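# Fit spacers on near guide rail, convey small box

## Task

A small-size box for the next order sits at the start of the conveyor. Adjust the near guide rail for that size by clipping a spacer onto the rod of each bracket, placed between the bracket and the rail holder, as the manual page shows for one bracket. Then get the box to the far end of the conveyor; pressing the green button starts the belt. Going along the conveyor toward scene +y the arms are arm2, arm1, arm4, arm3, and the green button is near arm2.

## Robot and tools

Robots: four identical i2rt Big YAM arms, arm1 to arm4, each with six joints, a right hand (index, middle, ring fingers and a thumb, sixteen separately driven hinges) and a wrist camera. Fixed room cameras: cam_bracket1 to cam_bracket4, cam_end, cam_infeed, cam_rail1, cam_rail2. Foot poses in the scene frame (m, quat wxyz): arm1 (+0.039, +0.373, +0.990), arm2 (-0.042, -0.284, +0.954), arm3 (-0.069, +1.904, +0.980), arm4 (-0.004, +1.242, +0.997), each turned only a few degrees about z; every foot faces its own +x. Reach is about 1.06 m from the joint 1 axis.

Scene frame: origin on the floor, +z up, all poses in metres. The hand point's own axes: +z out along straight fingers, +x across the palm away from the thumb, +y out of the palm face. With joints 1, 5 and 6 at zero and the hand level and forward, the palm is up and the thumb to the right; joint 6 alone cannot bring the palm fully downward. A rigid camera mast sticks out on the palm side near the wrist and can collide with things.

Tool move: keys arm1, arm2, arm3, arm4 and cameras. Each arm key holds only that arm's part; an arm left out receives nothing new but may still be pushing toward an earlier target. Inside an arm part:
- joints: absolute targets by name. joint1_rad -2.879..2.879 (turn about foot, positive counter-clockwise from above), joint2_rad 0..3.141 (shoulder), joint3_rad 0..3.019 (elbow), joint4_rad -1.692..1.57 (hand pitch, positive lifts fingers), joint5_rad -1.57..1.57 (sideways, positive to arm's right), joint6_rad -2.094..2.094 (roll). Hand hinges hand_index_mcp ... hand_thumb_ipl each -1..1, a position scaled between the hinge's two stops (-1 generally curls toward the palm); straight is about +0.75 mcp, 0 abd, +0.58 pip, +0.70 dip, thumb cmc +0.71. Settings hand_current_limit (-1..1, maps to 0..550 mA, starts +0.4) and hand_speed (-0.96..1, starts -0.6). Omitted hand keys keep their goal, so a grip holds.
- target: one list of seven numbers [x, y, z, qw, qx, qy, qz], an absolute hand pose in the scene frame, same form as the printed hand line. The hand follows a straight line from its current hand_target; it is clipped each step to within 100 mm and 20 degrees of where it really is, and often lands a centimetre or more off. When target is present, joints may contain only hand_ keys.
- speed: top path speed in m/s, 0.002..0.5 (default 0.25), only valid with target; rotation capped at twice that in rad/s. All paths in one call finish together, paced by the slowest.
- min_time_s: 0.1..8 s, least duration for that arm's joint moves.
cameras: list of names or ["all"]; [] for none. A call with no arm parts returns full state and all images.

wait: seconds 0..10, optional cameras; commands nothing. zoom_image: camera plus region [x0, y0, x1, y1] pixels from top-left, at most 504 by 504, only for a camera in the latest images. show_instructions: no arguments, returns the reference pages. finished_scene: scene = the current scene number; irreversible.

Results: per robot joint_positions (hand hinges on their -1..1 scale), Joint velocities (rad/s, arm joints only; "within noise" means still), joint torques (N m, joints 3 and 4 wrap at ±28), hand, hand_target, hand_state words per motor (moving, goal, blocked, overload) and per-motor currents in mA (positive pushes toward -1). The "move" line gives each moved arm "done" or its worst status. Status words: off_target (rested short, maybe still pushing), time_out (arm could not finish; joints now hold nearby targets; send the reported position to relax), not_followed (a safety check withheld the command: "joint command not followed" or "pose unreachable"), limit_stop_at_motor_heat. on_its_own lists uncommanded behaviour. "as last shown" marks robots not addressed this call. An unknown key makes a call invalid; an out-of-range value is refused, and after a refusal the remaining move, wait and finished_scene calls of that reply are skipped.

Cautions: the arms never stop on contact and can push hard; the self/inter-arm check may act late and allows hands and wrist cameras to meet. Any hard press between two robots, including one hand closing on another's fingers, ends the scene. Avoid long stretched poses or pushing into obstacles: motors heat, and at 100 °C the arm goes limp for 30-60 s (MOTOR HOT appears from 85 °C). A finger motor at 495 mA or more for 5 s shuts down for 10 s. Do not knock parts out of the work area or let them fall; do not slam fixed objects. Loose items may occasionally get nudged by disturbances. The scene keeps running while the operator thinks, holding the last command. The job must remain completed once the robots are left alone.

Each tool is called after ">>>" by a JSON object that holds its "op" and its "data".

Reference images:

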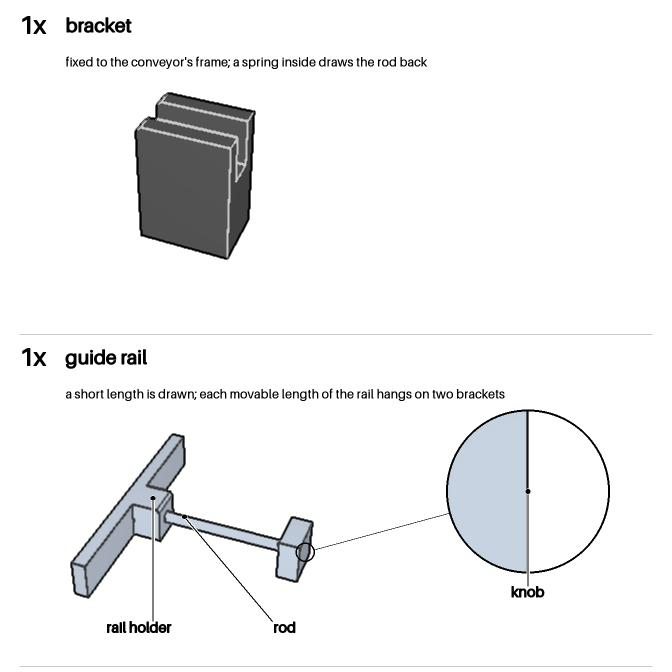

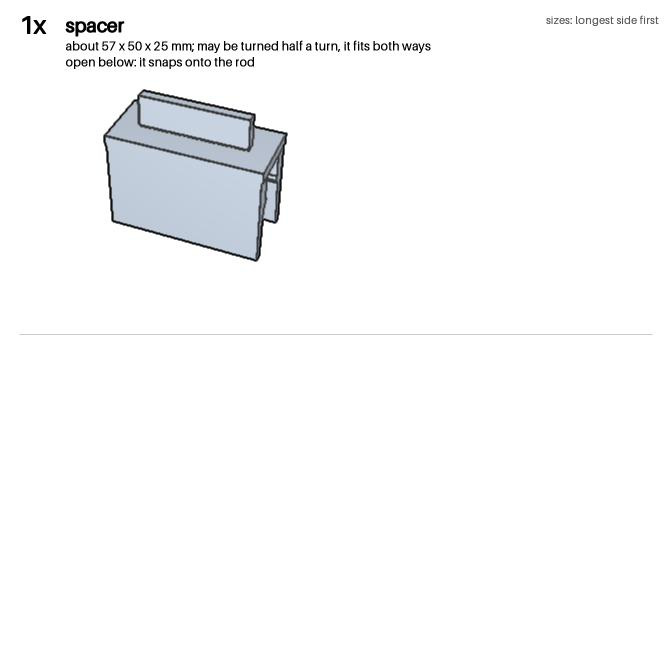

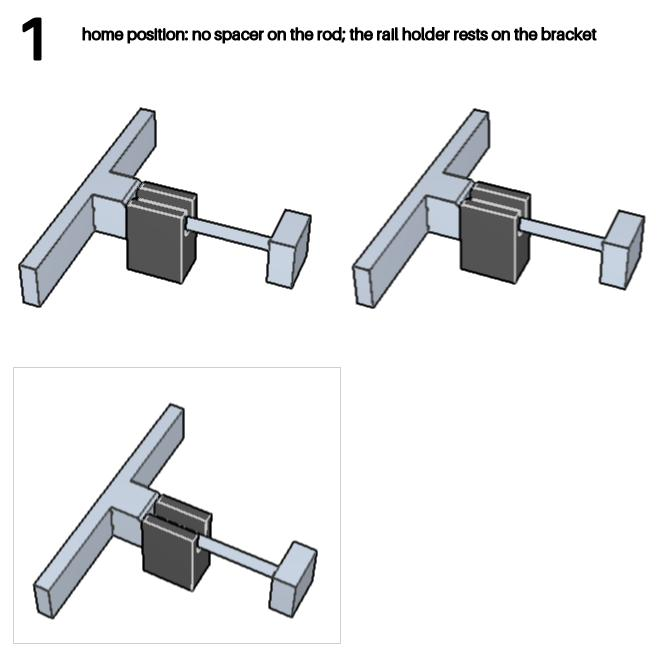

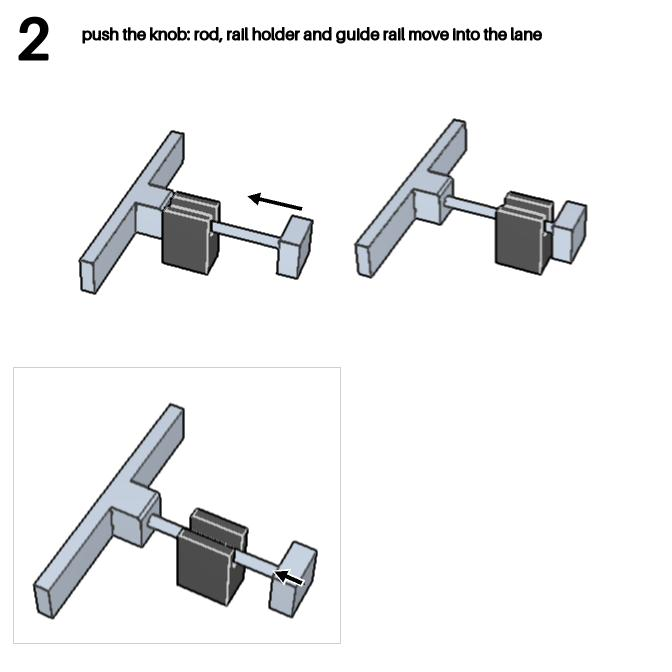

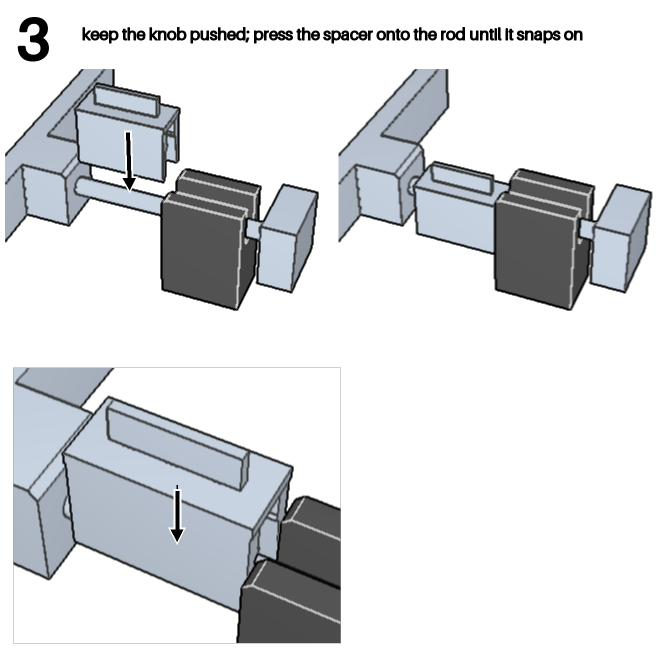

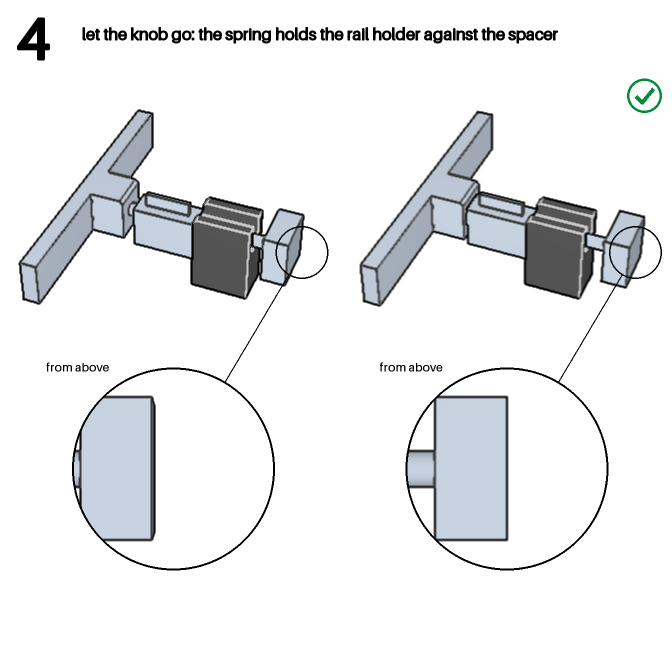

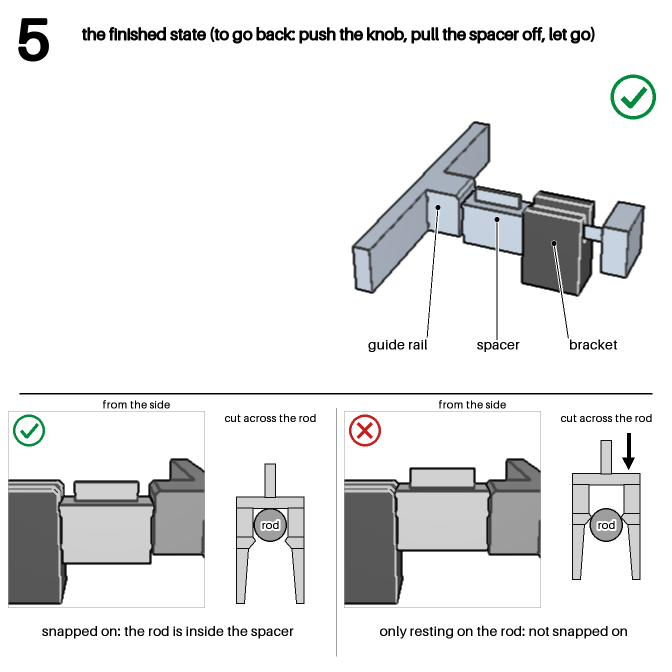

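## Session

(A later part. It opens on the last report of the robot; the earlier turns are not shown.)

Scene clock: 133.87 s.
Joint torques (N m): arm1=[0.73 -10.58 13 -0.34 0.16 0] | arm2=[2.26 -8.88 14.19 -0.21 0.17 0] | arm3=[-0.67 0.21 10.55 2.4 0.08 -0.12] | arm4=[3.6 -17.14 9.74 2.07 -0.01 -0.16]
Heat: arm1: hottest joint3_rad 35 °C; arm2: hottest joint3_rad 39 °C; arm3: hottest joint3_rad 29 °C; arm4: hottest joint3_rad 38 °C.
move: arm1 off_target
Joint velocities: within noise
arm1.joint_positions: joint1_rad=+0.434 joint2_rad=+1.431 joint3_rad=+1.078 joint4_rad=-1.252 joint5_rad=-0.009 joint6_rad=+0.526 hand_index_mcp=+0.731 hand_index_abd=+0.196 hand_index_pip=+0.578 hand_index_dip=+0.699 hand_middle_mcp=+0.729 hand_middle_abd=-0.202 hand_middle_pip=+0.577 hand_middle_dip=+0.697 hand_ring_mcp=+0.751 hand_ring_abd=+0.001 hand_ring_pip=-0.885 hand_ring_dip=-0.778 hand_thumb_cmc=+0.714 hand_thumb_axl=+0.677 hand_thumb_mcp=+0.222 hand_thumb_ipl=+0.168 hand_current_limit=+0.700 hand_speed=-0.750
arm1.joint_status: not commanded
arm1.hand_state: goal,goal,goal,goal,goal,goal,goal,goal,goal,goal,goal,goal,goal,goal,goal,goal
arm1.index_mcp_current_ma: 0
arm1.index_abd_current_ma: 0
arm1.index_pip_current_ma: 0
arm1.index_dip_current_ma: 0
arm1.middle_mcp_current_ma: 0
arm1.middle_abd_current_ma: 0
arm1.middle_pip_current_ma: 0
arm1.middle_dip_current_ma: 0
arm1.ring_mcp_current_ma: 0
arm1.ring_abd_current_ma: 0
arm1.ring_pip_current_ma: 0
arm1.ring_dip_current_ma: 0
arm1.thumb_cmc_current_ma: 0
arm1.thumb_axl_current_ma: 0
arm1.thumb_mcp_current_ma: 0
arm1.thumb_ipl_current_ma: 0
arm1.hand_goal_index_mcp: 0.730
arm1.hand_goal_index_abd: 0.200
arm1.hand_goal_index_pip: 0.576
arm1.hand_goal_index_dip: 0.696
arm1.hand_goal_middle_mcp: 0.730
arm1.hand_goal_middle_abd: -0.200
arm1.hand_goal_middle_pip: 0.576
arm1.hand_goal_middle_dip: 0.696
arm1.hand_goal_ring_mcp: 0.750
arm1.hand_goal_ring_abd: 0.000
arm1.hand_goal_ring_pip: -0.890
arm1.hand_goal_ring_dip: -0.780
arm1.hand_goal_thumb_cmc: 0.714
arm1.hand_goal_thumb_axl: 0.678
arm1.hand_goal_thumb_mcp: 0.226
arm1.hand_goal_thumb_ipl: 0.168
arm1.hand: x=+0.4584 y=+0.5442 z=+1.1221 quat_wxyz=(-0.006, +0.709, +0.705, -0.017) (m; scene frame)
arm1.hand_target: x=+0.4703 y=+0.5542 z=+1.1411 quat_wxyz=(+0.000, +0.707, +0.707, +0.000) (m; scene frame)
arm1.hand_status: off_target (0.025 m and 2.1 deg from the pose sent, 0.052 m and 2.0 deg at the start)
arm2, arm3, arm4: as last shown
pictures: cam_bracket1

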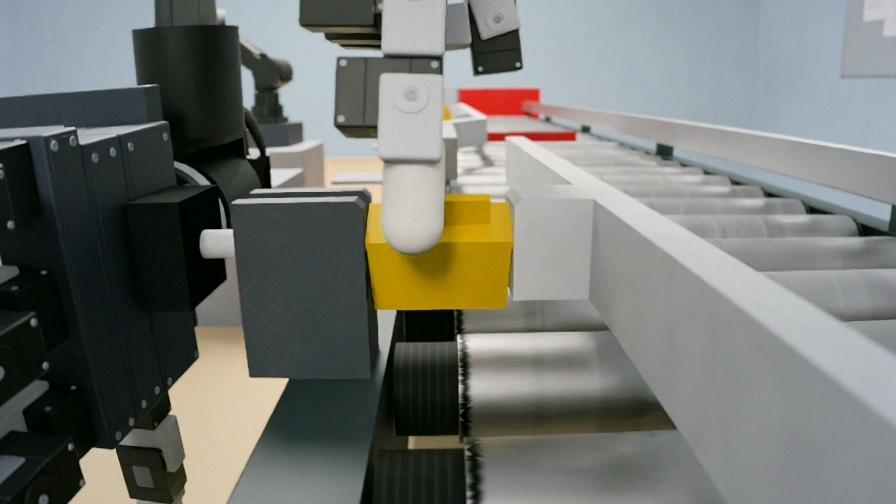

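>>> {"op": "move", "data": {"arm1": {"target": [0.480, 0.562, 1.145, 0.006, 0.706, 0.708, 0.012], "speed": 0.15}}}

>>> {"op": "move", "data": {"arm1": {"joints": {"hand_index_abd": -0.1, "hand_middle_abd": 0.1}}, "cameras": ["cam_bracket1"]}}

>>> {"op": "zoom_image", "data": {"camera": "cam_bracket1", "region": [300, 130, 600, 400]}}

Scene clock: 135.00 s.
Joint torques (N m): arm1=[0.73 -10.29 13.56 0.53 0.15 0.07] | arm2=[1.9 -8.94 14.19 -0.34 0.19 0.03] | arm3=[-0.67 0.21 10.56 2.4 0.08 -0.12] | arm4=[3.55 -17.14 9.74 2.09 -0.01 -0.17]
Heat: arm1: hottest joint3_rad 35 °C; arm2: hottest joint3_rad 40 °C; arm3: hottest joint3_rad 29 °C; arm4: hottest joint3_rad 38 °C.
move: arm1 off_target
Joint velocities: within noise
arm1.joint_positions: joint1_rad=+0.436 joint2_rad=+1.431 joint3_rad=+1.090 joint4_rad=-1.252 joint5_rad=-0.004 joint6_rad=+0.526 hand_index_mcp=+0.731 hand_index_abd=+0.196 hand_index_pip=+0.578 hand_index_dip=+0.699 hand_middle_mcp=+0.729 hand_middle_abd=-0.202 hand_middle_pip=+0.577 hand_middle_dip=+0.697 hand_ring_mcp=+0.751 hand_ring_abd=+0.001 hand_ring_pip=-0.885 hand_ring_dip=-0.778 hand_thumb_cmc=+0.714 hand_thumb_axl=+0.677 hand_thumb_mcp=+0.222 hand_thumb_ipl=+0.168 hand_current_limit=+0.700 hand_speed=-0.750
arm1.joint_status: not commanded
arm1.hand_state: goal,goal,goal,goal,goal,goal,goal,goal,goal,goal,goal,goal,goal,goal,goal,goal
arm1.index_mcp_current_ma: 0
arm1.index_abd_current_ma: 0
arm1.index_pip_current_ma: 0
arm1.index_dip_current_ma: 0
arm1.middle_mcp_current_ma: 0
arm1.middle_abd_current_ma: 0
arm1.middle_pip_current_ma: 0
arm1.middle_dip_current_ma: 0
arm1.ring_mcp_current_ma: 0
arm1.ring_abd_current_ma: 0
arm1.ring_pip_current_ma: 0
arm1.ring_dip_current_ma: 0
arm1.thumb_cmc_current_ma: 0
arm1.thumb_axl_current_ma: 0
arm1.thumb_mcp_current_ma: 0
arm1.thumb_ipl_current_ma: 0
arm1.hand_goal_index_mcp: 0.730
arm1.hand_goal_index_abd: 0.200
arm1.hand_goal_index_pip: 0.576
arm1.hand_goal_index_dip: 0.696
arm1.hand_goal_middle_mcp: 0.730
arm1.hand_goal_middle_abd: -0.200
arm1.hand_goal_middle_pip: 0.576
arm1.hand_goal_middle_dip: 0.696
arm1.hand_goal_ring_mcp: 0.750
arm1.hand_goal_ring_abd: 0.000
arm1.hand_goal_ring_pip: -0.890
arm1.hand_goal_ring_dip: -0.780
arm1.hand_goal_thumb_cmc: 0.714
arm1.hand_goal_thumb_axl: 0.678
arm1.hand_goal_thumb_mcp: 0.226
arm1.hand_goal_thumb_ipl: 0.168
arm1.hand: x=+0.4626 y=+0.5464 z=+1.1274 quat_wxyz=(-0.002, +0.708, +0.706, -0.012) (m; scene frame)
arm1.hand_target: x=+0.4788 y=+0.5614 z=+1.1453 quat_wxyz=(+0.006, +0.706, +0.708, +0.012) (m; scene frame)
arm1.hand_status: off_target (0.029 m and 2.9 deg from the pose sent, 0.036 m and 3.7 deg at the start)
arm2, arm3, arm4: as last shown
pictures: none

Scene clock: 135.67 s.
Joint torques (N m): arm1=[0.91 -10.4 13.46 0.51 0.06 0.08] | arm2=[1.55 -9.82 14.22 -0.16 0.19 0.03] | arm3=[-0.67 0.26 10.55 2.4 0.08 -0.12] | arm4=[3.43 -17.08 9.78 2.09 -0.01 -0.17]
Heat: arm1: hottest joint3_rad 36 °C; arm2: hottest joint3_rad 40 °C; arm3: hottest joint3_rad 29 °C; arm4: hottest joint3_rad 38 °C.
move: arm1 off_target
Joint velocities: within noise
arm1.joint_positions: joint1_rad=+0.436 joint2_rad=+1.431 joint3_rad=+1.090 joint4_rad=-1.252 joint5_rad=-0.002 joint6_rad=+0.526 hand_index_mcp=+0.733 hand_index_abd=-0.042 hand_index_pip=+0.579 hand_index_dip=+0.699 hand_middle_mcp=+0.730 hand_middle_abd=+0.050 hand_middle_pip=+0.577 hand_middle_dip=+0.697 hand_ring_mcp=+0.751 hand_ring_abd=+0.001 hand_ring_pip=-0.885 hand_ring_dip=-0.778 hand_thumb_cmc=+0.714 hand_thumb_axl=+0.677 hand_thumb_mcp=+0.222 hand_thumb_ipl=+0.168 hand_current_limit=+0.700 hand_speed=-0.750
arm1.joint_status: hand_index_abd off_target (ended at -0.042, target -0.100); hand_middle_abd off_target (ended at +0.050, target +0.100)
arm1.hand_state: goal,blocked,goal,goal,goal,blocked,goal,goal,goal,goal,goal,goal,goal,goal,goal,goal
arm1.index_mcp_current_ma: 0
arm1.index_abd_current_ma: 39
arm1.index_pip_current_ma: 0
arm1.index_dip_current_ma: 0
arm1.middle_mcp_current_ma: 0
arm1.middle_abd_current_ma: -29
arm1.middle_pip_current_ma: 0
arm1.middle_dip_current_ma: 0
arm1.ring_mcp_current_ma: 0
arm1.ring_abd_current_ma: 0
arm1.ring_pip_current_ma: 0
arm1.ring_dip_current_ma: 0
arm1.thumb_cmc_current_ma: 0
arm1.thumb_axl_current_ma: 0
arm1.thumb_mcp_current_ma: 0
arm1.thumb_ipl_current_ma: 0
arm1.hand_goal_index_mcp: 0.730
arm1.hand_goal_index_abd: -0.100
arm1.hand_goal_index_pip: 0.576
arm1.hand_goal_index_dip: 0.696
arm1.hand_goal_middle_mcp: 0.730
arm1.hand_goal_middle_abd: 0.100
arm1.hand_goal_middle_pip: 0.576
arm1.hand_goal_middle_dip: 0.696
arm1.hand_goal_ring_mcp: 0.750
arm1.hand_goal_ring_abd: 0.000
arm1.hand_goal_ring_pip: -0.890
arm1.hand_goal_ring_dip: -0.780
arm1.hand_goal_thumb_cmc: 0.714
arm1.hand_goal_thumb_axl: 0.678
arm1.hand_goal_thumb_mcp: 0.226
arm1.hand_goal_thumb_ipl: 0.168
arm1.hand: x=+0.4628 y=+0.5461 z=+1.1276 quat_wxyz=(-0.001, +0.708, +0.706, -0.012) (m; scene frame)
arm1.hand_target: x=+0.4788 y=+0.5614 z=+1.1453 quat_wxyz=(+0.006, +0.706, +0.708, +0.012) (m; scene frame)
arm1.hand_status: not commanded
arm2.joint_positions: joint1_rad=+0.633 joint2_rad=+1.636 joint3_rad=+1.774 joint4_rad=-1.698 joint5_rad=+0.011 joint6_rad=+0.576 hand_index_mcp=+0.727 hand_index_abd=+0.195 hand_index_pip=+0.575 hand_index_dip=+0.699 hand_middle_mcp=+0.727 hand_middle_abd=-0.196 hand_middle_pip=+0.574 hand_middle_dip=+0.696 hand_ring_mcp=+0.753 hand_ring_abd=+0.000 hand_ring_pip=-0.885 hand_ring_dip=-0.777 hand_thumb_cmc=+0.716 hand_thumb_axl=+0.677 hand_thumb_mcp=+0.221 hand_thumb_ipl=+0.167 hand_current_limit=+0.700 hand_speed=-0.750
arm2.joint_status: not commanded
arm2.hand_state: goal,goal,goal,goal,goal,goal,goal,goal,goal,goal,goal,goal,goal,goal,goal,goal
arm2.index_mcp_current_ma: 0
arm2.index_abd_current_ma: -1
arm2.index_pip_current_ma: 0
arm2.index_dip_current_ma: 0
arm2.middle_mcp_current_ma: -1
arm2.middle_abd_current_ma: 1
arm2.middle_pip_current_ma: 0
arm2.middle_dip_current_ma: 0
arm2.ring_mcp_current_ma: 0
arm2.ring_abd_current_ma: 0
arm2.ring_pip_current_ma: 1
arm2.ring_dip_current_ma: 0
arm2.thumb_cmc_current_ma: 0
arm2.thumb_axl_current_ma: 0
arm2.thumb_mcp_current_ma: -2
arm2.thumb_ipl_current_ma: 0
arm2.hand_goal_index_mcp: 0.730
arm2.hand_goal_index_abd: 0.200
arm2.hand_goal_index_pip: 0.576
arm2.hand_goal_index_dip: 0.696
arm2.hand_goal_middle_mcp: 0.730
arm2.hand_goal_middle_abd: -0.200
arm2.hand_goal_middle_pip: 0.576
arm2.hand_goal_middle_dip: 0.696
arm2.hand_goal_ring_mcp: 0.750
arm2.hand_goal_ring_abd: 0.000
arm2.hand_goal_ring_pip: -0.890
arm2.hand_goal_ring_dip: -0.780
arm2.hand_goal_thumb_cmc: 0.714
arm2.hand_goal_thumb_axl: 0.678
arm2.hand_goal_thumb_mcp: 0.226
arm2.hand_goal_thumb_ipl: 0.168
arm2.hand: x=+0.4634 y=-0.0403 z=+1.2595 quat_wxyz=(+0.001, +0.707, +0.707, +0.001) (m; scene frame)
arm2.hand_target: x=+0.4676 y=-0.0361 z=+1.2696 quat_wxyz=(+0.003, +0.707, +0.707, +0.009) (m; scene frame)
arm2.hand_status: not commanded
arm3, arm4: as last shown
pictures: cam_bracket1

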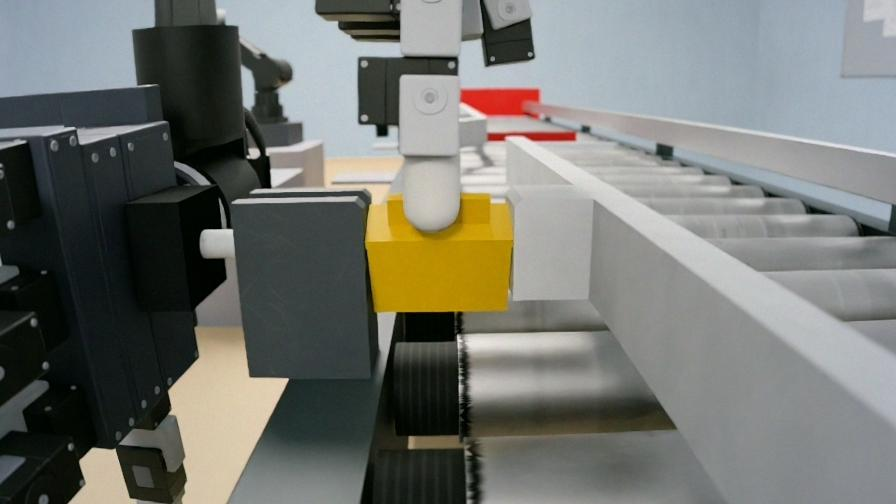

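Scaled by 1.680 from the camera's 896x504 image, which has a finer 1280x720 frame.

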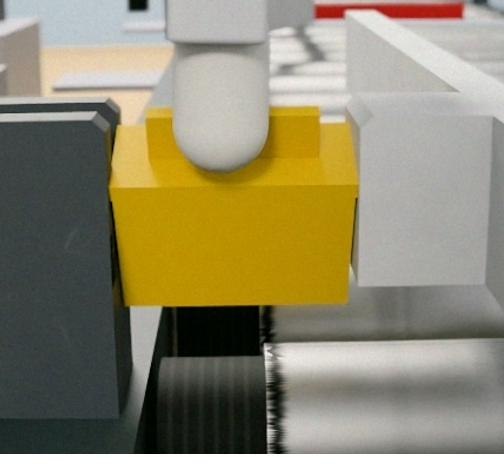

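>>> {"op": "move", "data": {"arm1": {"joints": {"hand_index_abd": -0.25, "hand_middle_abd": 0.15}}, "cameras": ["cam_bracket1"]}}

>>> {"op": "zoom_image", "data": {"camera": "cam_bracket1", "region": [300, 130, 600, 400]}}

Scene clock: 136.43 s.
Joint torques (N m): arm1=[1.38 -10.11 13.49 0.53 0.09 0.05] | arm2=[2.78 -9 14 -0.34 0.17 0.03] | arm3=[-0.62 0.21 10.55 2.39 0.08 -0.12] | arm4=[3.37 -17.32 9.76 2.13 -0.01 -0.17]
Heat: arm1: hottest joint3_rad 36 °C; arm2: hottest joint3_rad 40 °C; arm3: hottest joint3_rad 29 °C; arm4: hottest joint3_rad 38 °C.
move: arm1 off_target
Joint velocities: within noise
arm1.joint_positions: joint1_rad=+0.436 joint2_rad=+1.431 joint3_rad=+1.090 joint4_rad=-1.252 joint5_rad=-0.002 joint6_rad=+0.526 hand_index_mcp=+0.735 hand_index_abd=-0.070 hand_index_pip=+0.579 hand_index_dip=+0.699 hand_middle_mcp=+0.732 hand_middle_abd=+0.050 hand_middle_pip=+0.577 hand_middle_dip=+0.697 hand_ring_mcp=+0.751 hand_ring_abd=+0.001 hand_ring_pip=-0.885 hand_ring_dip=-0.778 hand_thumb_cmc=+0.714 hand_thumb_axl=+0.677 hand_thumb_mcp=+0.222 hand_thumb_ipl=+0.168 hand_current_limit=+0.700 hand_speed=-0.750
arm1.joint_status: hand_index_abd off_target (ended at -0.070, target -0.250); hand_middle_abd off_target (ended at +0.050, target +0.150)
arm1.hand_state: goal,blocked,goal,goal,goal,blocked,goal,goal,goal,goal,goal,goal,goal,goal,goal,goal
arm1.index_mcp_current_ma: 0
arm1.index_abd_current_ma: 362
arm1.index_pip_current_ma: 0
arm1.index_dip_current_ma: 0
arm1.middle_mcp_current_ma: 0
arm1.middle_abd_current_ma: -113
arm1.middle_pip_current_ma: 0
arm1.middle_dip_current_ma: 0
arm1.ring_mcp_current_ma: 0
arm1.ring_abd_current_ma: 0
arm1.ring_pip_current_ma: 0
arm1.ring_dip_current_ma: 0
arm1.thumb_cmc_current_ma: 0
arm1.thumb_axl_current_ma: 0
arm1.thumb_mcp_current_ma: 0
arm1.thumb_ipl_current_ma: 0
arm1.hand_goal_index_mcp: 0.730
arm1.hand_goal_index_abd: -0.250
arm1.hand_goal_index_pip: 0.576
arm1.hand_goal_index_dip: 0.696
arm1.hand_goal_middle_mcp: 0.730
arm1.hand_goal_middle_abd: 0.150
arm1.hand_goal_middle_pip: 0.576
arm1.hand_goal_middle_dip: 0.696
arm1.hand_goal_ring_mcp: 0.750
arm1.hand_goal_ring_abd: 0.000
arm1.hand_goal_ring_pip: -0.890
arm1.hand_goal_ring_dip: -0.780
arm1.hand_goal_thumb_cmc: 0.714
arm1.hand_goal_thumb_axl: 0.678
arm1.hand_goal_thumb_mcp: 0.226
arm1.hand_goal_thumb_ipl: 0.168
arm1.hand: x=+0.4628 y=+0.5461 z=+1.1276 quat_wxyz=(-0.001, +0.708, +0.706, -0.012) (m; scene frame)
arm1.hand_target: x=+0.4788 y=+0.5614 z=+1.1453 quat_wxyz=(+0.006, +0.706, +0.708, +0.012) (m; scene frame)
arm1.hand_status: not commanded
arm2, arm4: as last shown
arm3.joint_positions: joint1_rad=-0.110 joint2_rad=+0.617 joint3_rad=+1.398 joint4_rad=-1.196 joint5_rad=-0.056 joint6_rad=+1.147 hand_index_mcp=+0.754 hand_index_abd=+0.001 hand_index_pip=+0.577 hand_index_dip=+0.696 hand_middle_mcp=+0.754 hand_middle_abd=+0.001 hand_middle_pip=+0.577 hand_middle_dip=+0.696 hand_ring_mcp=+0.754 hand_ring_abd=+0.001 hand_ring_pip=+0.577 hand_ring_dip=+0.696 hand_thumb_cmc=+0.714 hand_thumb_axl=+0.677 hand_thumb_mcp=+0.226 hand_thumb_ipl=+0.168 hand_current_limit=+0.400 hand_speed=-0.600
arm3.joint_status: not commanded
arm3.hand_state: goal,goal,goal,goal,goal,goal,goal,goal,goal,goal,goal,goal,goal,goal,goal,goal
arm3.index_mcp_current_ma: 0
arm3.index_abd_current_ma: 1
arm3.index_pip_current_ma: 1
arm3.index_dip_current_ma: 0
arm3.middle_mcp_current_ma: 0
arm3.middle_abd_current_ma: 0
arm3.middle_pip_current_ma: 1
arm3.middle_dip_current_ma: 0
arm3.ring_mcp_current_ma: 0
arm3.ring_abd_current_ma: 0
arm3.ring_pip_current_ma: 1
arm3.ring_dip_current_ma: 0
arm3.thumb_cmc_current_ma: 0
arm3.thumb_axl_current_ma: -1
arm3.thumb_mcp_current_ma: 0
arm3.thumb_ipl_current_ma: 0
arm3.hand_goal_index_mcp: 0.754
arm3.hand_goal_index_abd: 0.000
arm3.hand_goal_index_pip: 0.576
arm3.hand_goal_index_dip: 0.696
arm3.hand_goal_middle_mcp: 0.754
arm3.hand_goal_middle_abd: 0.000
arm3.hand_goal_middle_pip: 0.576
arm3.hand_goal_middle_dip: 0.696
arm3.hand_goal_ring_mcp: 0.754
arm3.hand_goal_ring_abd: 0.000
arm3.hand_goal_ring_pip: 0.576
arm3.hand_goal_ring_dip: 0.696
arm3.hand_goal_thumb_cmc: 0.714
arm3.hand_goal_thumb_axl: 0.678
arm3.hand_goal_thumb_mcp: 0.226
arm3.hand_goal_thumb_ipl: 0.168
arm3.hand: x=+0.1726 y=+1.7872 z=+1.5663 quat_wxyz=(+0.135, +0.827, +0.125, +0.531) (m; scene frame)
arm3.hand_target: x=+0.1690 y=+1.7877 z=+1.5790 quat_wxyz=(+0.139, +0.819, +0.125, +0.543) (m; scene frame)
arm3.hand_status: not commanded
pictures: cam_bracket1

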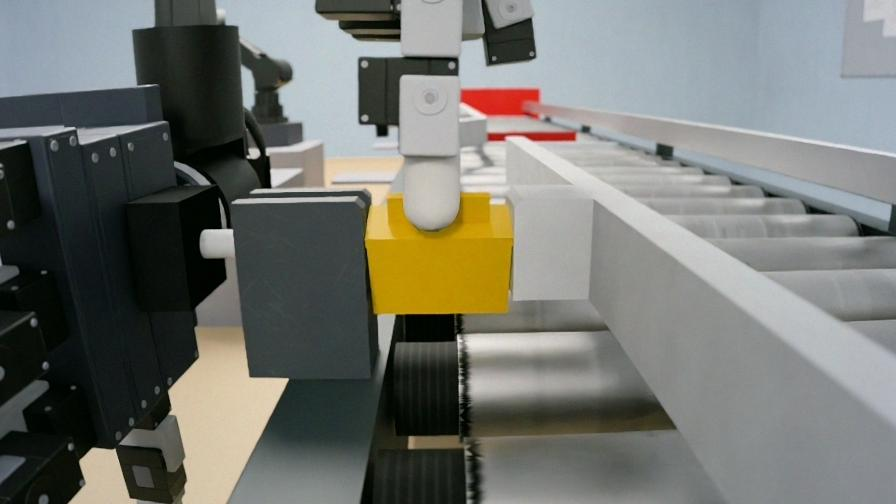

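Scaled by 1.680 from the camera's 896x504 image, which has a finer 1280x720 frame.

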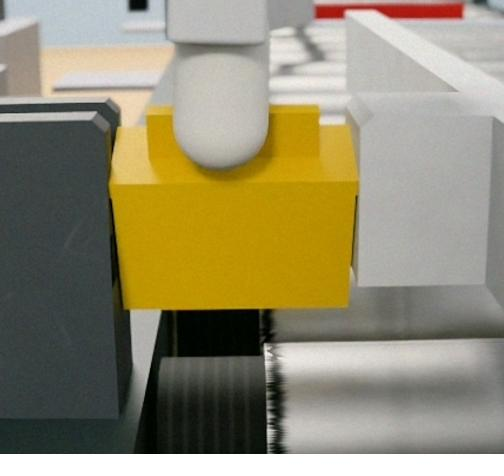

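>>> {"op": "move", "data": {"arm1": {"joints": {"hand_index_abd": -0.28, "hand_middle_abd": 0.06}, "target": [0.479, 0.576, 1.143, 0.006, 0.706, 0.708, 0.012], "speed": 0.1}, "cameras": ["cam_bracket1"]}}

>>> {"op": "zoom_image", "data": {"camera": "cam_bracket1", "region": [300, 130, 600, 400]}}

Scene clock: 137.53 s.
Joint torques (N m): arm1=[1.85 -9.29 14.19 0.58 -0.68 0.06] | arm2=[2.26 -9 14.05 -0.24 0.2 0.07] | arm3=[-0.62 0.26 10.55 2.39 0.08 -0.12] | arm4=[3.37 -17.26 9.76 2.09 -0.01 -0.17]
Heat: arm1: hottest joint3_rad 36 °C; arm2: hottest joint3_rad 40 °C; arm3: hottest joint3_rad 29 °C; arm4: hottest joint3_rad 38 °C.
move: arm1 off_target
Joint velocities: within noise
arm1.joint_positions: joint1_rad=+0.455 joint2_rad=+1.435 joint3_rad=+1.095 joint4_rad=-1.252 joint5_rad=+0.016 joint6_rad=+0.555 hand_index_mcp=+0.740 hand_index_abd=-0.172 hand_index_pip=+0.582 hand_index_dip=+0.699 hand_middle_mcp=+0.734 hand_middle_abd=+0.026 hand_middle_pip=+0.579 hand_middle_dip=+0.697 hand_ring_mcp=+0.751 hand_ring_abd=+0.001 hand_ring_pip=-0.885 hand_ring_dip=-0.778 hand_thumb_cmc=+0.714 hand_thumb_axl=+0.677 hand_thumb_mcp=+0.222 hand_thumb_ipl=+0.168 hand_current_limit=+0.700 hand_speed=-0.750
arm1.joint_status: hand_index_abd off_target (ended at -0.172, target -0.280); hand_middle_abd off_target (ended at +0.026, target +0.060)
arm1.hand_state: goal,blocked,goal,goal,goal,blocked,goal,goal,goal,goal,goal,goal,goal,goal,goal,goal
arm1.index_mcp_current_ma: 2
arm1.index_abd_current_ma: 131
arm1.index_pip_current_ma: 1
arm1.index_dip_current_ma: 0
arm1.middle_mcp_current_ma: 0
arm1.middle_abd_current_ma: -13
arm1.middle_pip_current_ma: 0
arm1.middle_dip_current_ma: 0
arm1.ring_mcp_current_ma: 0
arm1.ring_abd_current_ma: 0
arm1.ring_pip_current_ma: 0
arm1.ring_dip_current_ma: 0
arm1.thumb_cmc_current_ma: 0
arm1.thumb_axl_current_ma: 0
arm1.thumb_mcp_current_ma: 0
arm1.thumb_ipl_current_ma: 0
arm1.hand_goal_index_mcp: 0.730
arm1.hand_goal_index_abd: -0.280
arm1.hand_goal_index_pip: 0.576
arm1.hand_goal_index_dip: 0.696
arm1.hand_goal_middle_mcp: 0.730
arm1.hand_goal_middle_abd: 0.060
arm1.hand_goal_middle_pip: 0.576
arm1.hand_goal_middle_dip: 0.696
arm1.hand_goal_ring_mcp: 0.750
arm1.hand_goal_ring_abd: 0.000
arm1.hand_goal_ring_pip: -0.890
arm1.hand_goal_ring_dip: -0.780
arm1.hand_goal_thumb_cmc: 0.714
arm1.hand_goal_thumb_axl: 0.678
arm1.hand_goal_thumb_mcp: 0.226
arm1.hand_goal_thumb_ipl: 0.168
arm1.hand: x=+0.4620 y=+0.5498 z=+1.1290 quat_wxyz=(+0.008, +0.712, +0.702, -0.014) (m; scene frame)
arm1.hand_target: x=+0.4773 y=+0.5754 z=+1.1435 quat_wxyz=(+0.006, +0.706, +0.708, +0.012) (m; scene frame)
arm1.hand_status: off_target (0.034 m and 3.2 deg from the pose sent, 0.037 m and 2.9 deg at the start)
arm2, arm3: as last shown
arm4.joint_positions: joint1_rad=-1.272 joint2_rad=+2.473 joint3_rad=+1.538 joint4_rad=+0.875 joint5_rad=+0.463 joint6_rad=+1.576 hand_index_mcp=+0.761 hand_index_abd=-0.033 hand_index_pip=+0.580 hand_index_dip=+0.695 hand_middle_mcp=+0.753 hand_middle_abd=+0.002 hand_middle_pip=+0.577 hand_middle_dip=+0.696 hand_ring_mcp=+0.754 hand_ring_abd=+0.003 hand_ring_pip=+0.577 hand_ring_dip=+0.696 hand_thumb_cmc=+0.713 hand_thumb_axl=+0.677 hand_thumb_mcp=+0.227 hand_thumb_ipl=+0.168 hand_current_limit=+0.400 hand_speed=-0.600
arm4.joint_status: not commanded
arm4.hand_state: goal,blocked,goal,goal,goal,goal,goal,goal,goal,goal,goal,goal,goal,goal,goal,goal
arm4.index_mcp_current_ma: 16
arm4.index_abd_current_ma: -88
arm4.index_pip_current_ma: 7
arm4.index_dip_current_ma: -1
arm4.middle_mcp_current_ma: -2
arm4.middle_abd_current_ma: 3
arm4.middle_pip_current_ma: 1
arm4.middle_dip_current_ma: 0
arm4.ring_mcp_current_ma: 0
arm4.ring_abd_current_ma: 4
arm4.ring_pip_current_ma: 1
arm4.ring_dip_current_ma: 0
arm4.thumb_cmc_current_ma: -2
arm4.thumb_axl_current_ma: -1
arm4.thumb_mcp_current_ma: 1
arm4.thumb_ipl_current_ma: -1
arm4.hand_goal_index_mcp: 0.754
arm4.hand_goal_index_abd: 0.000
arm4.hand_goal_index_pip: 0.576
arm4.hand_goal_index_dip: 0.696
arm4.hand_goal_middle_mcp: 0.754
arm4.hand_goal_middle_abd: 0.000
arm4.hand_goal_middle_pip: 0.576
arm4.hand_goal_middle_dip: 0.696
arm4.hand_goal_ring_mcp: 0.754
arm4.hand_goal_ring_abd: 0.000
arm4.hand_goal_ring_pip: 0.576
arm4.hand_goal_ring_dip: 0.696
arm4.hand_goal_thumb_cmc: 0.714
arm4.hand_goal_thumb_axl: 0.678
arm4.hand_goal_thumb_mcp: 0.226
arm4.hand_goal_thumb_ipl: 0.168
arm4.hand: x=+0.1440 y=+0.4631 z=+0.9691 quat_wxyz=(+0.508, +0.495, -0.532, +0.464) (m; scene frame)
arm4.hand_target: x=+0.1654 y=+0.4573 z=+0.9695 quat_wxyz=(+0.505, +0.501, -0.522, +0.470) (m; scene frame)
arm4.hand_status: not commanded
pictures: cam_bracket1

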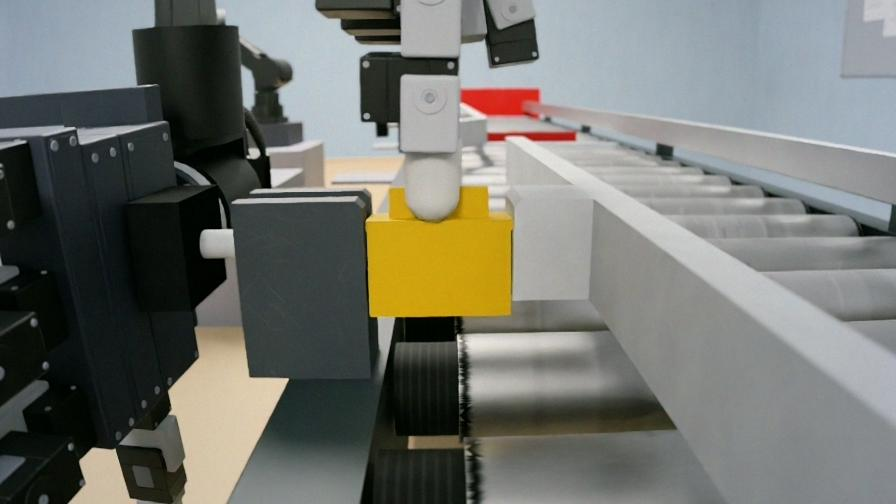

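Scaled by 1.680 from the camera's 896x504 image, which has a finer 1280x720 frame.

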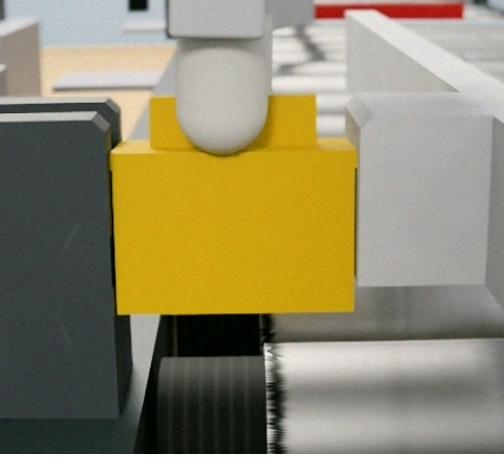

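>>> {"op": "move", "data": {"arm1": {"joints": {"hand_index_abd": 0.0, "hand_middle_abd": 0.12}}, "cameras": ["cam_bracket1"]}}

>>> {"op": "zoom_image", "data": {"camera": "cam_bracket1", "region": [300, 130, 600, 400]}}

Scene clock: 138.43 s.
Joint torques (N m): arm1=[0.91 -9.52 13.35 0.59 -0.04 0.06] | arm2=[1.67 -8.76 14.2 -0.18 0.18 -0.04] | arm3=[-0.67 0.21 10.55 2.4 0.08 -0.12] | arm4=[3.55 -17.08 9.78 2.11 -0.01 -0.18]
Heat: arm1: hottest joint3_rad 36 °C; arm2: hottest joint3_rad 40 °C; arm3: hottest joint3_rad 29 °C; arm4: hottest joint3_rad 38 °C.
move: arm1 done
Joint velocities: within noise
arm1.joint_positions: joint1_rad=+0.468 joint2_rad=+1.439 joint3_rad=+1.105 joint4_rad=-1.248 joint5_rad=+0.002 joint6_rad=+0.555 hand_index_mcp=+0.732 hand_index_abd=+0.002 hand_index_pip=+0.580 hand_index_dip=+0.699 hand_middle_mcp=+0.731 hand_middle_abd=+0.116 hand_middle_pip=+0.579 hand_middle_dip=+0.697 hand_ring_mcp=+0.751 hand_ring_abd=+0.001 hand_ring_pip=-0.885 hand_ring_dip=-0.778 hand_thumb_cmc=+0.714 hand_thumb_axl=+0.677 hand_thumb_mcp=+0.222 hand_thumb_ipl=+0.168 hand_current_limit=+0.700 hand_speed=-0.750
arm1.joint_status: all done
arm1.hand_state: goal,goal,goal,goal,goal,goal,goal,goal,goal,goal,goal,goal,goal,goal,goal,goal
arm1.index_mcp_current_ma: 0
arm1.index_abd_current_ma: 0
arm1.index_pip_current_ma: 0
arm1.index_dip_current_ma: 0
arm1.middle_mcp_current_ma: 0
arm1.middle_abd_current_ma: 0
arm1.middle_pip_current_ma: 0
arm1.middle_dip_current_ma: 0
arm1.ring_mcp_current_ma: 0
arm1.ring_abd_current_ma: 0
arm1.ring_pip_current_ma: 0
arm1.ring_dip_current_ma: 0
arm1.thumb_cmc_current_ma: 0
arm1.thumb_axl_current_ma: 0
arm1.thumb_mcp_current_ma: 0
arm1.thumb_ipl_current_ma: 0
arm1.hand_goal_index_mcp: 0.730
arm1.hand_goal_index_abd: 0.000
arm1.hand_goal_index_pip: 0.576
arm1.hand_goal_index_dip: 0.696
arm1.hand_goal_middle_mcp: 0.730
arm1.hand_goal_middle_abd: 0.120
arm1.hand_goal_middle_pip: 0.576
arm1.hand_goal_middle_dip: 0.696
arm1.hand_goal_ring_mcp: 0.750
arm1.hand_goal_ring_abd: 0.000
arm1.hand_goal_ring_pip: -0.890
arm1.hand_goal_ring_dip: -0.780
arm1.hand_goal_thumb_cmc: 0.714
arm1.hand_goal_thumb_axl: 0.678
arm1.hand_goal_thumb_mcp: 0.226
arm1.hand_goal_thumb_ipl: 0.168
arm1.hand: x=+0.4622 y=+0.5602 z=+1.1307 quat_wxyz=(+0.002, +0.707, +0.707, -0.008) (m; scene frame)
arm1.hand_target: x=+0.4773 y=+0.5754 z=+1.1434 quat_wxyz=(+0.006, +0.706, +0.708, +0.012) (m; scene frame)
arm1.hand_status: not commanded
arm2, arm3, arm4: as last shown
pictures: cam_bracket1

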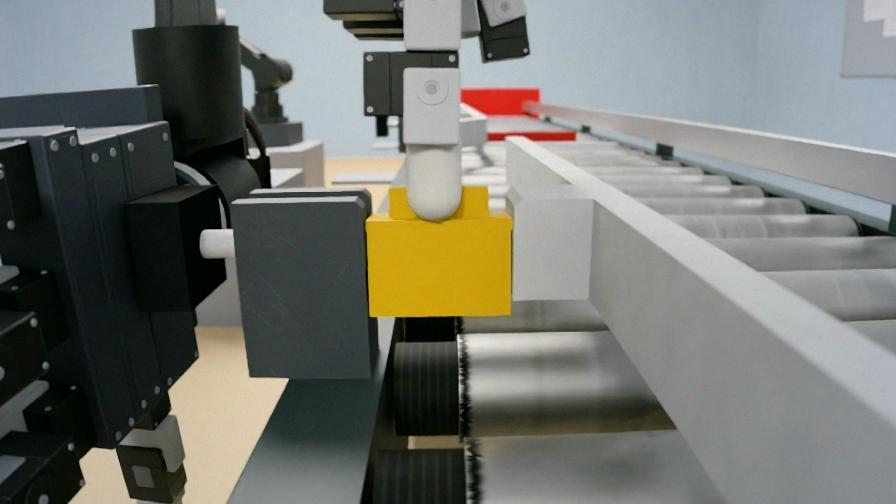

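Scaled by 1.680 from the camera's 896x504 image, which has a finer 1280x720 frame.

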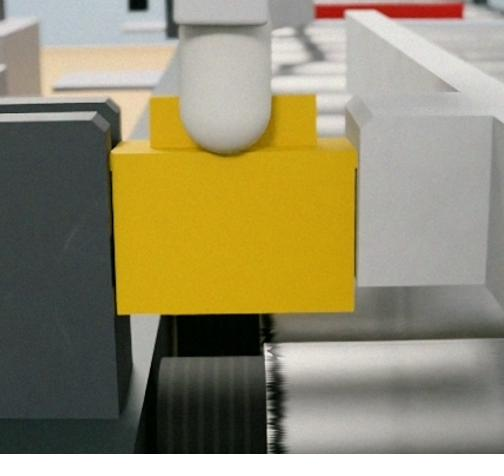

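>>> {"op": "move", "data": {"arm1": {"joints": {"hand_index_abd": 0.15, "hand_middle_abd": 0.23}}, "cameras": ["cam_bracket1"]}}

>>> {"op": "zoom_image", "data": {"camera": "cam_bracket1", "region": [300, 130, 600, 400]}}

Scene clock: 139.13 s.
Joint torques (N m): arm1=[0.97 -9.82 13.24 0.47 0.07 0.08] | arm2=[0.97 -9.17 14.13 -0.14 0.21 -0.04] | arm3=[-0.62 0.21 10.55 2.39 0.08 -0.12] | arm4=[3.43 -17.08 9.76 2.11 -0.02 -0.17]
Heat: arm1: hottest joint3_rad 36 °C; arm2: hottest joint3_rad 40 °C; arm3: hottest joint3_rad 29 °C; arm4: hottest joint3_rad 38 °C.
move: arm1 done
Joint velocities: within noise
arm1.joint_positions: joint1_rad=+0.469 joint2_rad=+1.442 joint3_rad=+1.106 joint4_rad=-1.247 joint5_rad=+0.000 joint6_rad=+0.555 hand_index_mcp=+0.731 hand_index_abd=+0.146 hand_index_pip=+0.579 hand_index_dip=+0.699 hand_middle_mcp=+0.731 hand_middle_abd=+0.225 hand_middle_pip=+0.579 hand_middle_dip=+0.697 hand_ring_mcp=+0.751 hand_ring_abd=+0.001 hand_ring_pip=-0.885 hand_ring_dip=-0.778 hand_thumb_cmc=+0.714 hand_thumb_axl=+0.677 hand_thumb_mcp=+0.222 hand_thumb_ipl=+0.168 hand_current_limit=+0.700 hand_speed=-0.750
arm1.joint_status: all done
arm1.hand_state: goal,goal,goal,goal,goal,goal,goal,goal,goal,goal,goal,goal,goal,goal,goal,goal
arm1.index_mcp_current_ma: 0
arm1.index_abd_current_ma: 0
arm1.index_pip_current_ma: 0
arm1.index_dip_current_ma: 0
arm1.middle_mcp_current_ma: 0
arm1.middle_abd_current_ma: 0
arm1.middle_pip_current_ma: 0
arm1.middle_dip_current_ma: 0
arm1.ring_mcp_current_ma: 0
arm1.ring_abd_current_ma: 0
arm1.ring_pip_current_ma: 0
arm1.ring_dip_current_ma: 0
arm1.thumb_cmc_current_ma: 0
arm1.thumb_axl_current_ma: 0
arm1.thumb_mcp_current_ma: 0
arm1.thumb_ipl_current_ma: 0
arm1.hand_goal_index_mcp: 0.730
arm1.hand_goal_index_abd: 0.150
arm1.hand_goal_index_pip: 0.576
arm1.hand_goal_index_dip: 0.696
arm1.hand_goal_middle_mcp: 0.730
arm1.hand_goal_middle_abd: 0.230
arm1.hand_goal_middle_pip: 0.576
arm1.hand_goal_middle_dip: 0.696
arm1.hand_goal_ring_mcp: 0.750
arm1.hand_goal_ring_abd: 0.000
arm1.hand_goal_ring_pip: -0.890
arm1.hand_goal_ring_dip: -0.780
arm1.hand_goal_thumb_cmc: 0.714
arm1.hand_goal_thumb_axl: 0.678
arm1.hand_goal_thumb_mcp: 0.226
arm1.hand_goal_thumb_ipl: 0.168
arm1.hand: x=+0.4626 y=+0.5613 z=+1.1297 quat_wxyz=(+0.001, +0.707, +0.707, -0.008) (m; scene frame)
arm1.hand_target: x=+0.4773 y=+0.5754 z=+1.1435 quat_wxyz=(+0.006, +0.706, +0.708, +0.012) (m; scene frame)
arm1.hand_status: not commanded
arm2, arm3, arm4: as last shown
pictures: cam_bracket1

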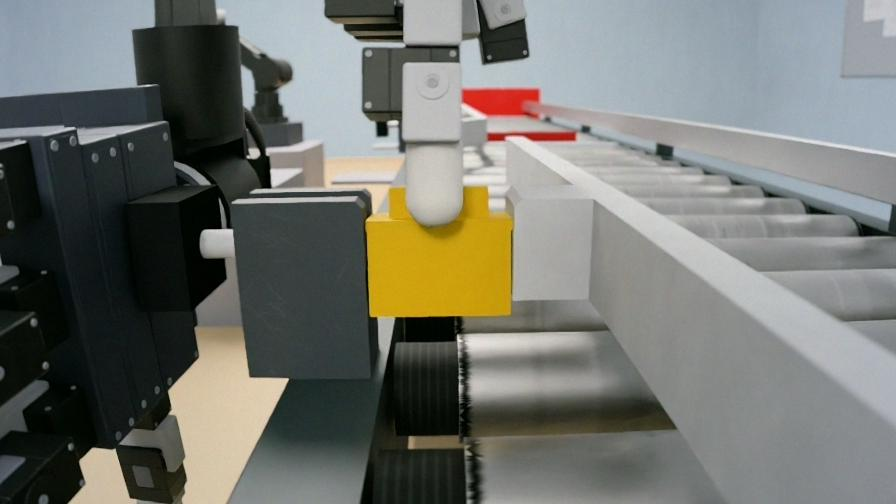

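Scaled by 1.680 from the camera's 896x504 image, which has a finer 1280x720 frame.

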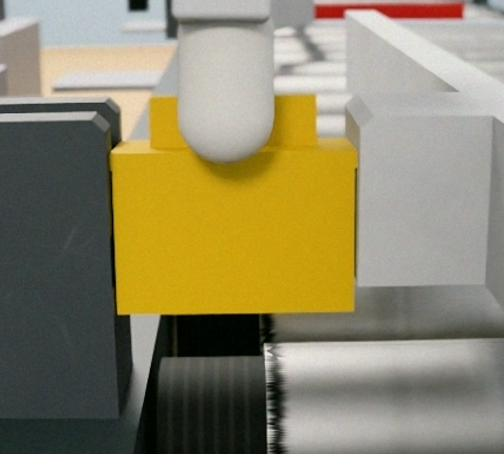

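>>> {"op": "move", "data": {"arm1": {"joints": {"hand_index_abd": 0.2, "hand_middle_abd": 0.32}}, "cameras": ["cam_bracket1"]}}

>>> {"op": "zoom_image", "data": {"camera": "cam_bracket1", "region": [300, 130, 600, 400]}}

Scene clock: 139.73 s.
Joint torques (N m): arm1=[0.67 -10.11 13.15 0.29 0.22 0.09] | arm2=[2.55 -9.7 14.15 -0.28 0.16 -0.04] | arm3=[-0.67 0.26 10.55 2.4 0.08 -0.12] | arm4=[3.43 -17.38 9.76 2.1 -0.02 -0.17]
Heat: arm1: hottest joint3_rad 36 °C; arm2: hottest joint3_rad 40 °C; arm3: hottest joint3_rad 29 °C; arm4: hottest joint3_rad 38 °C.
move: arm1 off_target
Joint velocities: within noise
arm1.joint_positions: joint1_rad=+0.471 joint2_rad=+1.442 joint3_rad=+1.106 joint4_rad=-1.243 joint5_rad=-0.004 joint6_rad=+0.555 hand_index_mcp=+0.731 hand_index_abd=+0.195 hand_index_pip=+0.579 hand_index_dip=+0.699 hand_middle_mcp=+0.731 hand_middle_abd=+0.271 hand_middle_pip=+0.578 hand_middle_dip=+0.697 hand_ring_mcp=+0.751 hand_ring_abd=+0.001 hand_ring_pip=-0.885 hand_ring_dip=-0.778 hand_thumb_cmc=+0.714 hand_thumb_axl=+0.677 hand_thumb_mcp=+0.222 hand_thumb_ipl=+0.168 hand_current_limit=+0.700 hand_speed=-0.750
arm1.joint_status: hand_middle_abd off_target (ended at +0.271, target +0.320); the others done
arm1.hand_state: goal,goal,goal,goal,goal,blocked,goal,goal,goal,goal,goal,goal,goal,goal,goal,goal
arm1.index_mcp_current_ma: 0
arm1.index_abd_current_ma: 0
arm1.index_pip_current_ma: 0
arm1.index_dip_current_ma: 0
arm1.middle_mcp_current_ma: 0
arm1.middle_abd_current_ma: -28
arm1.middle_pip_current_ma: 0
arm1.middle_dip_current_ma: 0
arm1.ring_mcp_current_ma: 0
arm1.ring_abd_current_ma: 0
arm1.ring_pip_current_ma: 0
arm1.ring_dip_current_ma: 0
arm1.thumb_cmc_current_ma: 0
arm1.thumb_axl_current_ma: 0
arm1.thumb_mcp_current_ma: 0
arm1.thumb_ipl_current_ma: 0
arm1.hand_goal_index_mcp: 0.730
arm1.hand_goal_index_abd: 0.200
arm1.hand_goal_index_pip: 0.576
arm1.hand_goal_index_dip: 0.696
arm1.hand_goal_middle_mcp: 0.730
arm1.hand_goal_middle_abd: 0.320
arm1.hand_goal_middle_pip: 0.576
arm1.hand_goal_middle_dip: 0.696
arm1.hand_goal_ring_mcp: 0.750
arm1.hand_goal_ring_abd: 0.000
arm1.hand_goal_ring_pip: -0.890
arm1.hand_goal_ring_dip: -0.780
arm1.hand_goal_thumb_cmc: 0.714
arm1.hand_goal_thumb_axl: 0.678
arm1.hand_goal_thumb_mcp: 0.226
arm1.hand_goal_thumb_ipl: 0.168
arm1.hand: x=+0.4627 y=+0.5630 z=+1.1295 quat_wxyz=(+0.000, +0.706, +0.708, -0.006) (m; scene frame)
arm1.hand_target: x=+0.4773 y=+0.5754 z=+1.1436 quat_wxyz=(+0.006, +0.706, +0.708, +0.012) (m; scene frame)
arm1.hand_status: not commanded
arm2, arm3, arm4: as last shown
pictures: cam_bracket1

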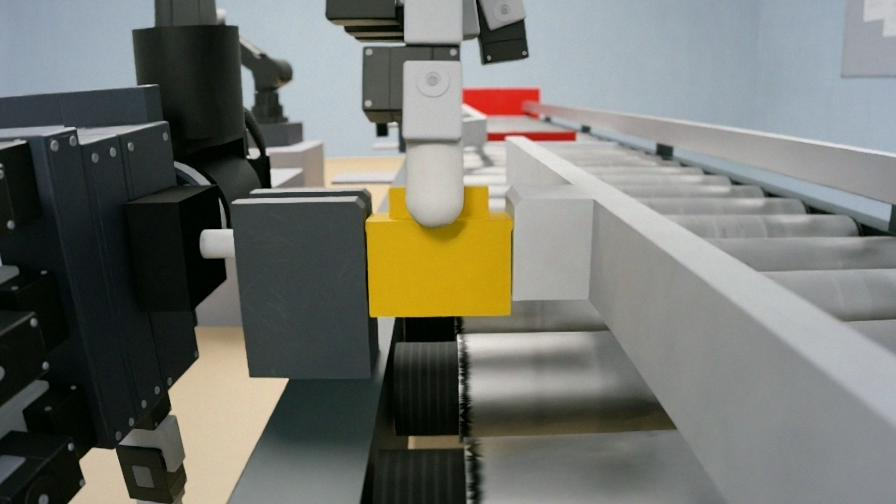

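Scaled by 1.680 from the camera's 896x504 image, which has a finer 1280x720 frame.

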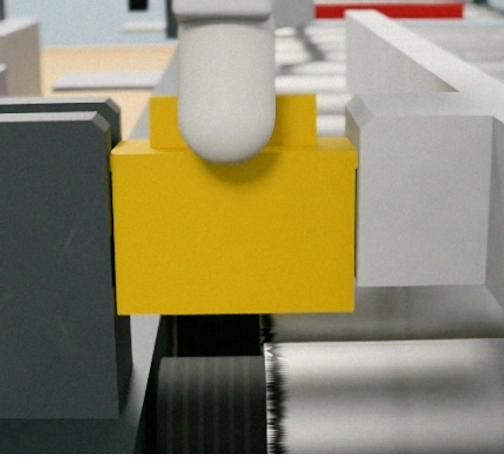

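>>> {"op": "move", "data": {"arm1": {"joints": {"hand_index_abd": 0.25, "hand_middle_abd": 0.44}}, "cameras": ["cam_bracket1"]}}

>>> {"op": "zoom_image", "data": {"camera": "cam_bracket1", "region": [300, 130, 600, 400]}}

Scene clock: 140.40 s.
Joint torques (N m): arm1=[0.67 -9.88 13.23 0.35 0.24 0.07] | arm2=[2.32 -8.53 14.32 -0.21 0.22 0.01] | arm3=[-0.62 0.26 10.55 2.4 0.08 -0.12] | arm4=[3.43 -17.14 9.78 2.11 -0.01 -0.18]
Heat: arm1: hottest joint3_rad 36 °C; arm2: hottest joint3_rad 40 °C; arm3: hottest joint3_rad 29 °C; arm4: hottest joint3_rad 38 °C.
move: arm1 off_target
Joint velocities: within noise
arm1.joint_positions: joint1_rad=+0.471 joint2_rad=+1.442 joint3_rad=+1.106 joint4_rad=-1.243 joint5_rad=-0.005 joint6_rad=+0.555 hand_index_mcp=+0.731 hand_index_abd=+0.245 hand_index_pip=+0.579 hand_index_dip=+0.699 hand_middle_mcp=+0.731 hand_middle_abd=+0.398 hand_middle_pip=+0.578 hand_middle_dip=+0.697 hand_ring_mcp=+0.751 hand_ring_abd=+0.001 hand_ring_pip=-0.885 hand_ring_dip=-0.778 hand_thumb_cmc=+0.714 hand_thumb_axl=+0.677 hand_thumb_mcp=+0.222 hand_thumb_ipl=+0.168 hand_current_limit=+0.700 hand_speed=-0.750
arm1.joint_status: hand_middle_abd off_target (ended at +0.398, target +0.440); the others done
arm1.hand_state: goal,goal,goal,goal,goal,blocked,goal,goal,goal,goal,goal,goal,goal,goal,goal,goal
arm1.index_mcp_current_ma: 0
arm1.index_abd_current_ma: 0
arm1.index_pip_current_ma: 0
arm1.index_dip_current_ma: 0
arm1.middle_mcp_current_ma: 0
arm1.middle_abd_current_ma: -20
arm1.middle_pip_current_ma: 0
arm1.middle_dip_current_ma: 0
arm1.ring_mcp_current_ma: 0
arm1.ring_abd_current_ma: 0
arm1.ring_pip_current_ma: 0
arm1.ring_dip_current_ma: 0
arm1.thumb_cmc_current_ma: 0
arm1.thumb_axl_current_ma: 0
arm1.thumb_mcp_current_ma: 0
arm1.thumb_ipl_current_ma: 0
arm1.hand_goal_index_mcp: 0.730
arm1.hand_goal_index_abd: 0.250
arm1.hand_goal_index_pip: 0.576
arm1.hand_goal_index_dip: 0.696
arm1.hand_goal_middle_mcp: 0.730
arm1.hand_goal_middle_abd: 0.440
arm1.hand_goal_middle_pip: 0.576
arm1.hand_goal_middle_dip: 0.696
arm1.hand_goal_ring_mcp: 0.750
arm1.hand_goal_ring_abd: 0.000
arm1.hand_goal_ring_pip: -0.890
arm1.hand_goal_ring_dip: -0.780
arm1.hand_goal_thumb_cmc: 0.714
arm1.hand_goal_thumb_axl: 0.678
arm1.hand_goal_thumb_mcp: 0.226
arm1.hand_goal_thumb_ipl: 0.168
arm1.hand: x=+0.4627 y=+0.5630 z=+1.1295 quat_wxyz=(-0.001, +0.706, +0.708, -0.006) (m; scene frame)
arm1.hand_target: x=+0.4773 y=+0.5754 z=+1.1436 quat_wxyz=(+0.006, +0.706, +0.708, +0.012) (m; scene frame)
arm1.hand_status: not commanded
arm2, arm3, arm4: as last shown
pictures: cam_bracket1

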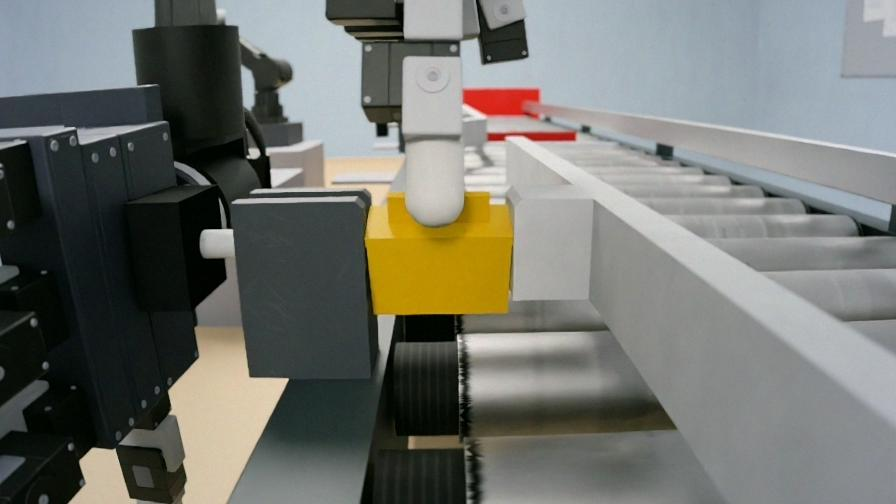

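Scaled by 1.680 from the camera's 896x504 image, which has a finer 1280x720 frame.

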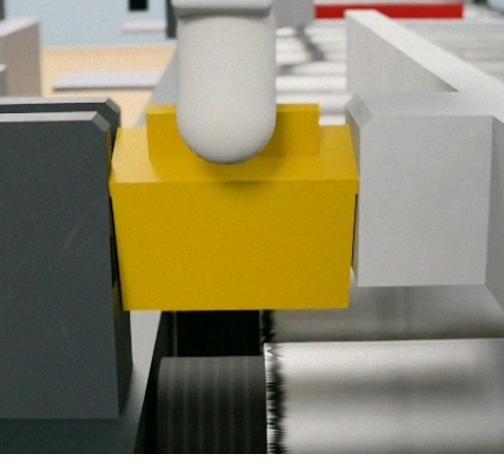

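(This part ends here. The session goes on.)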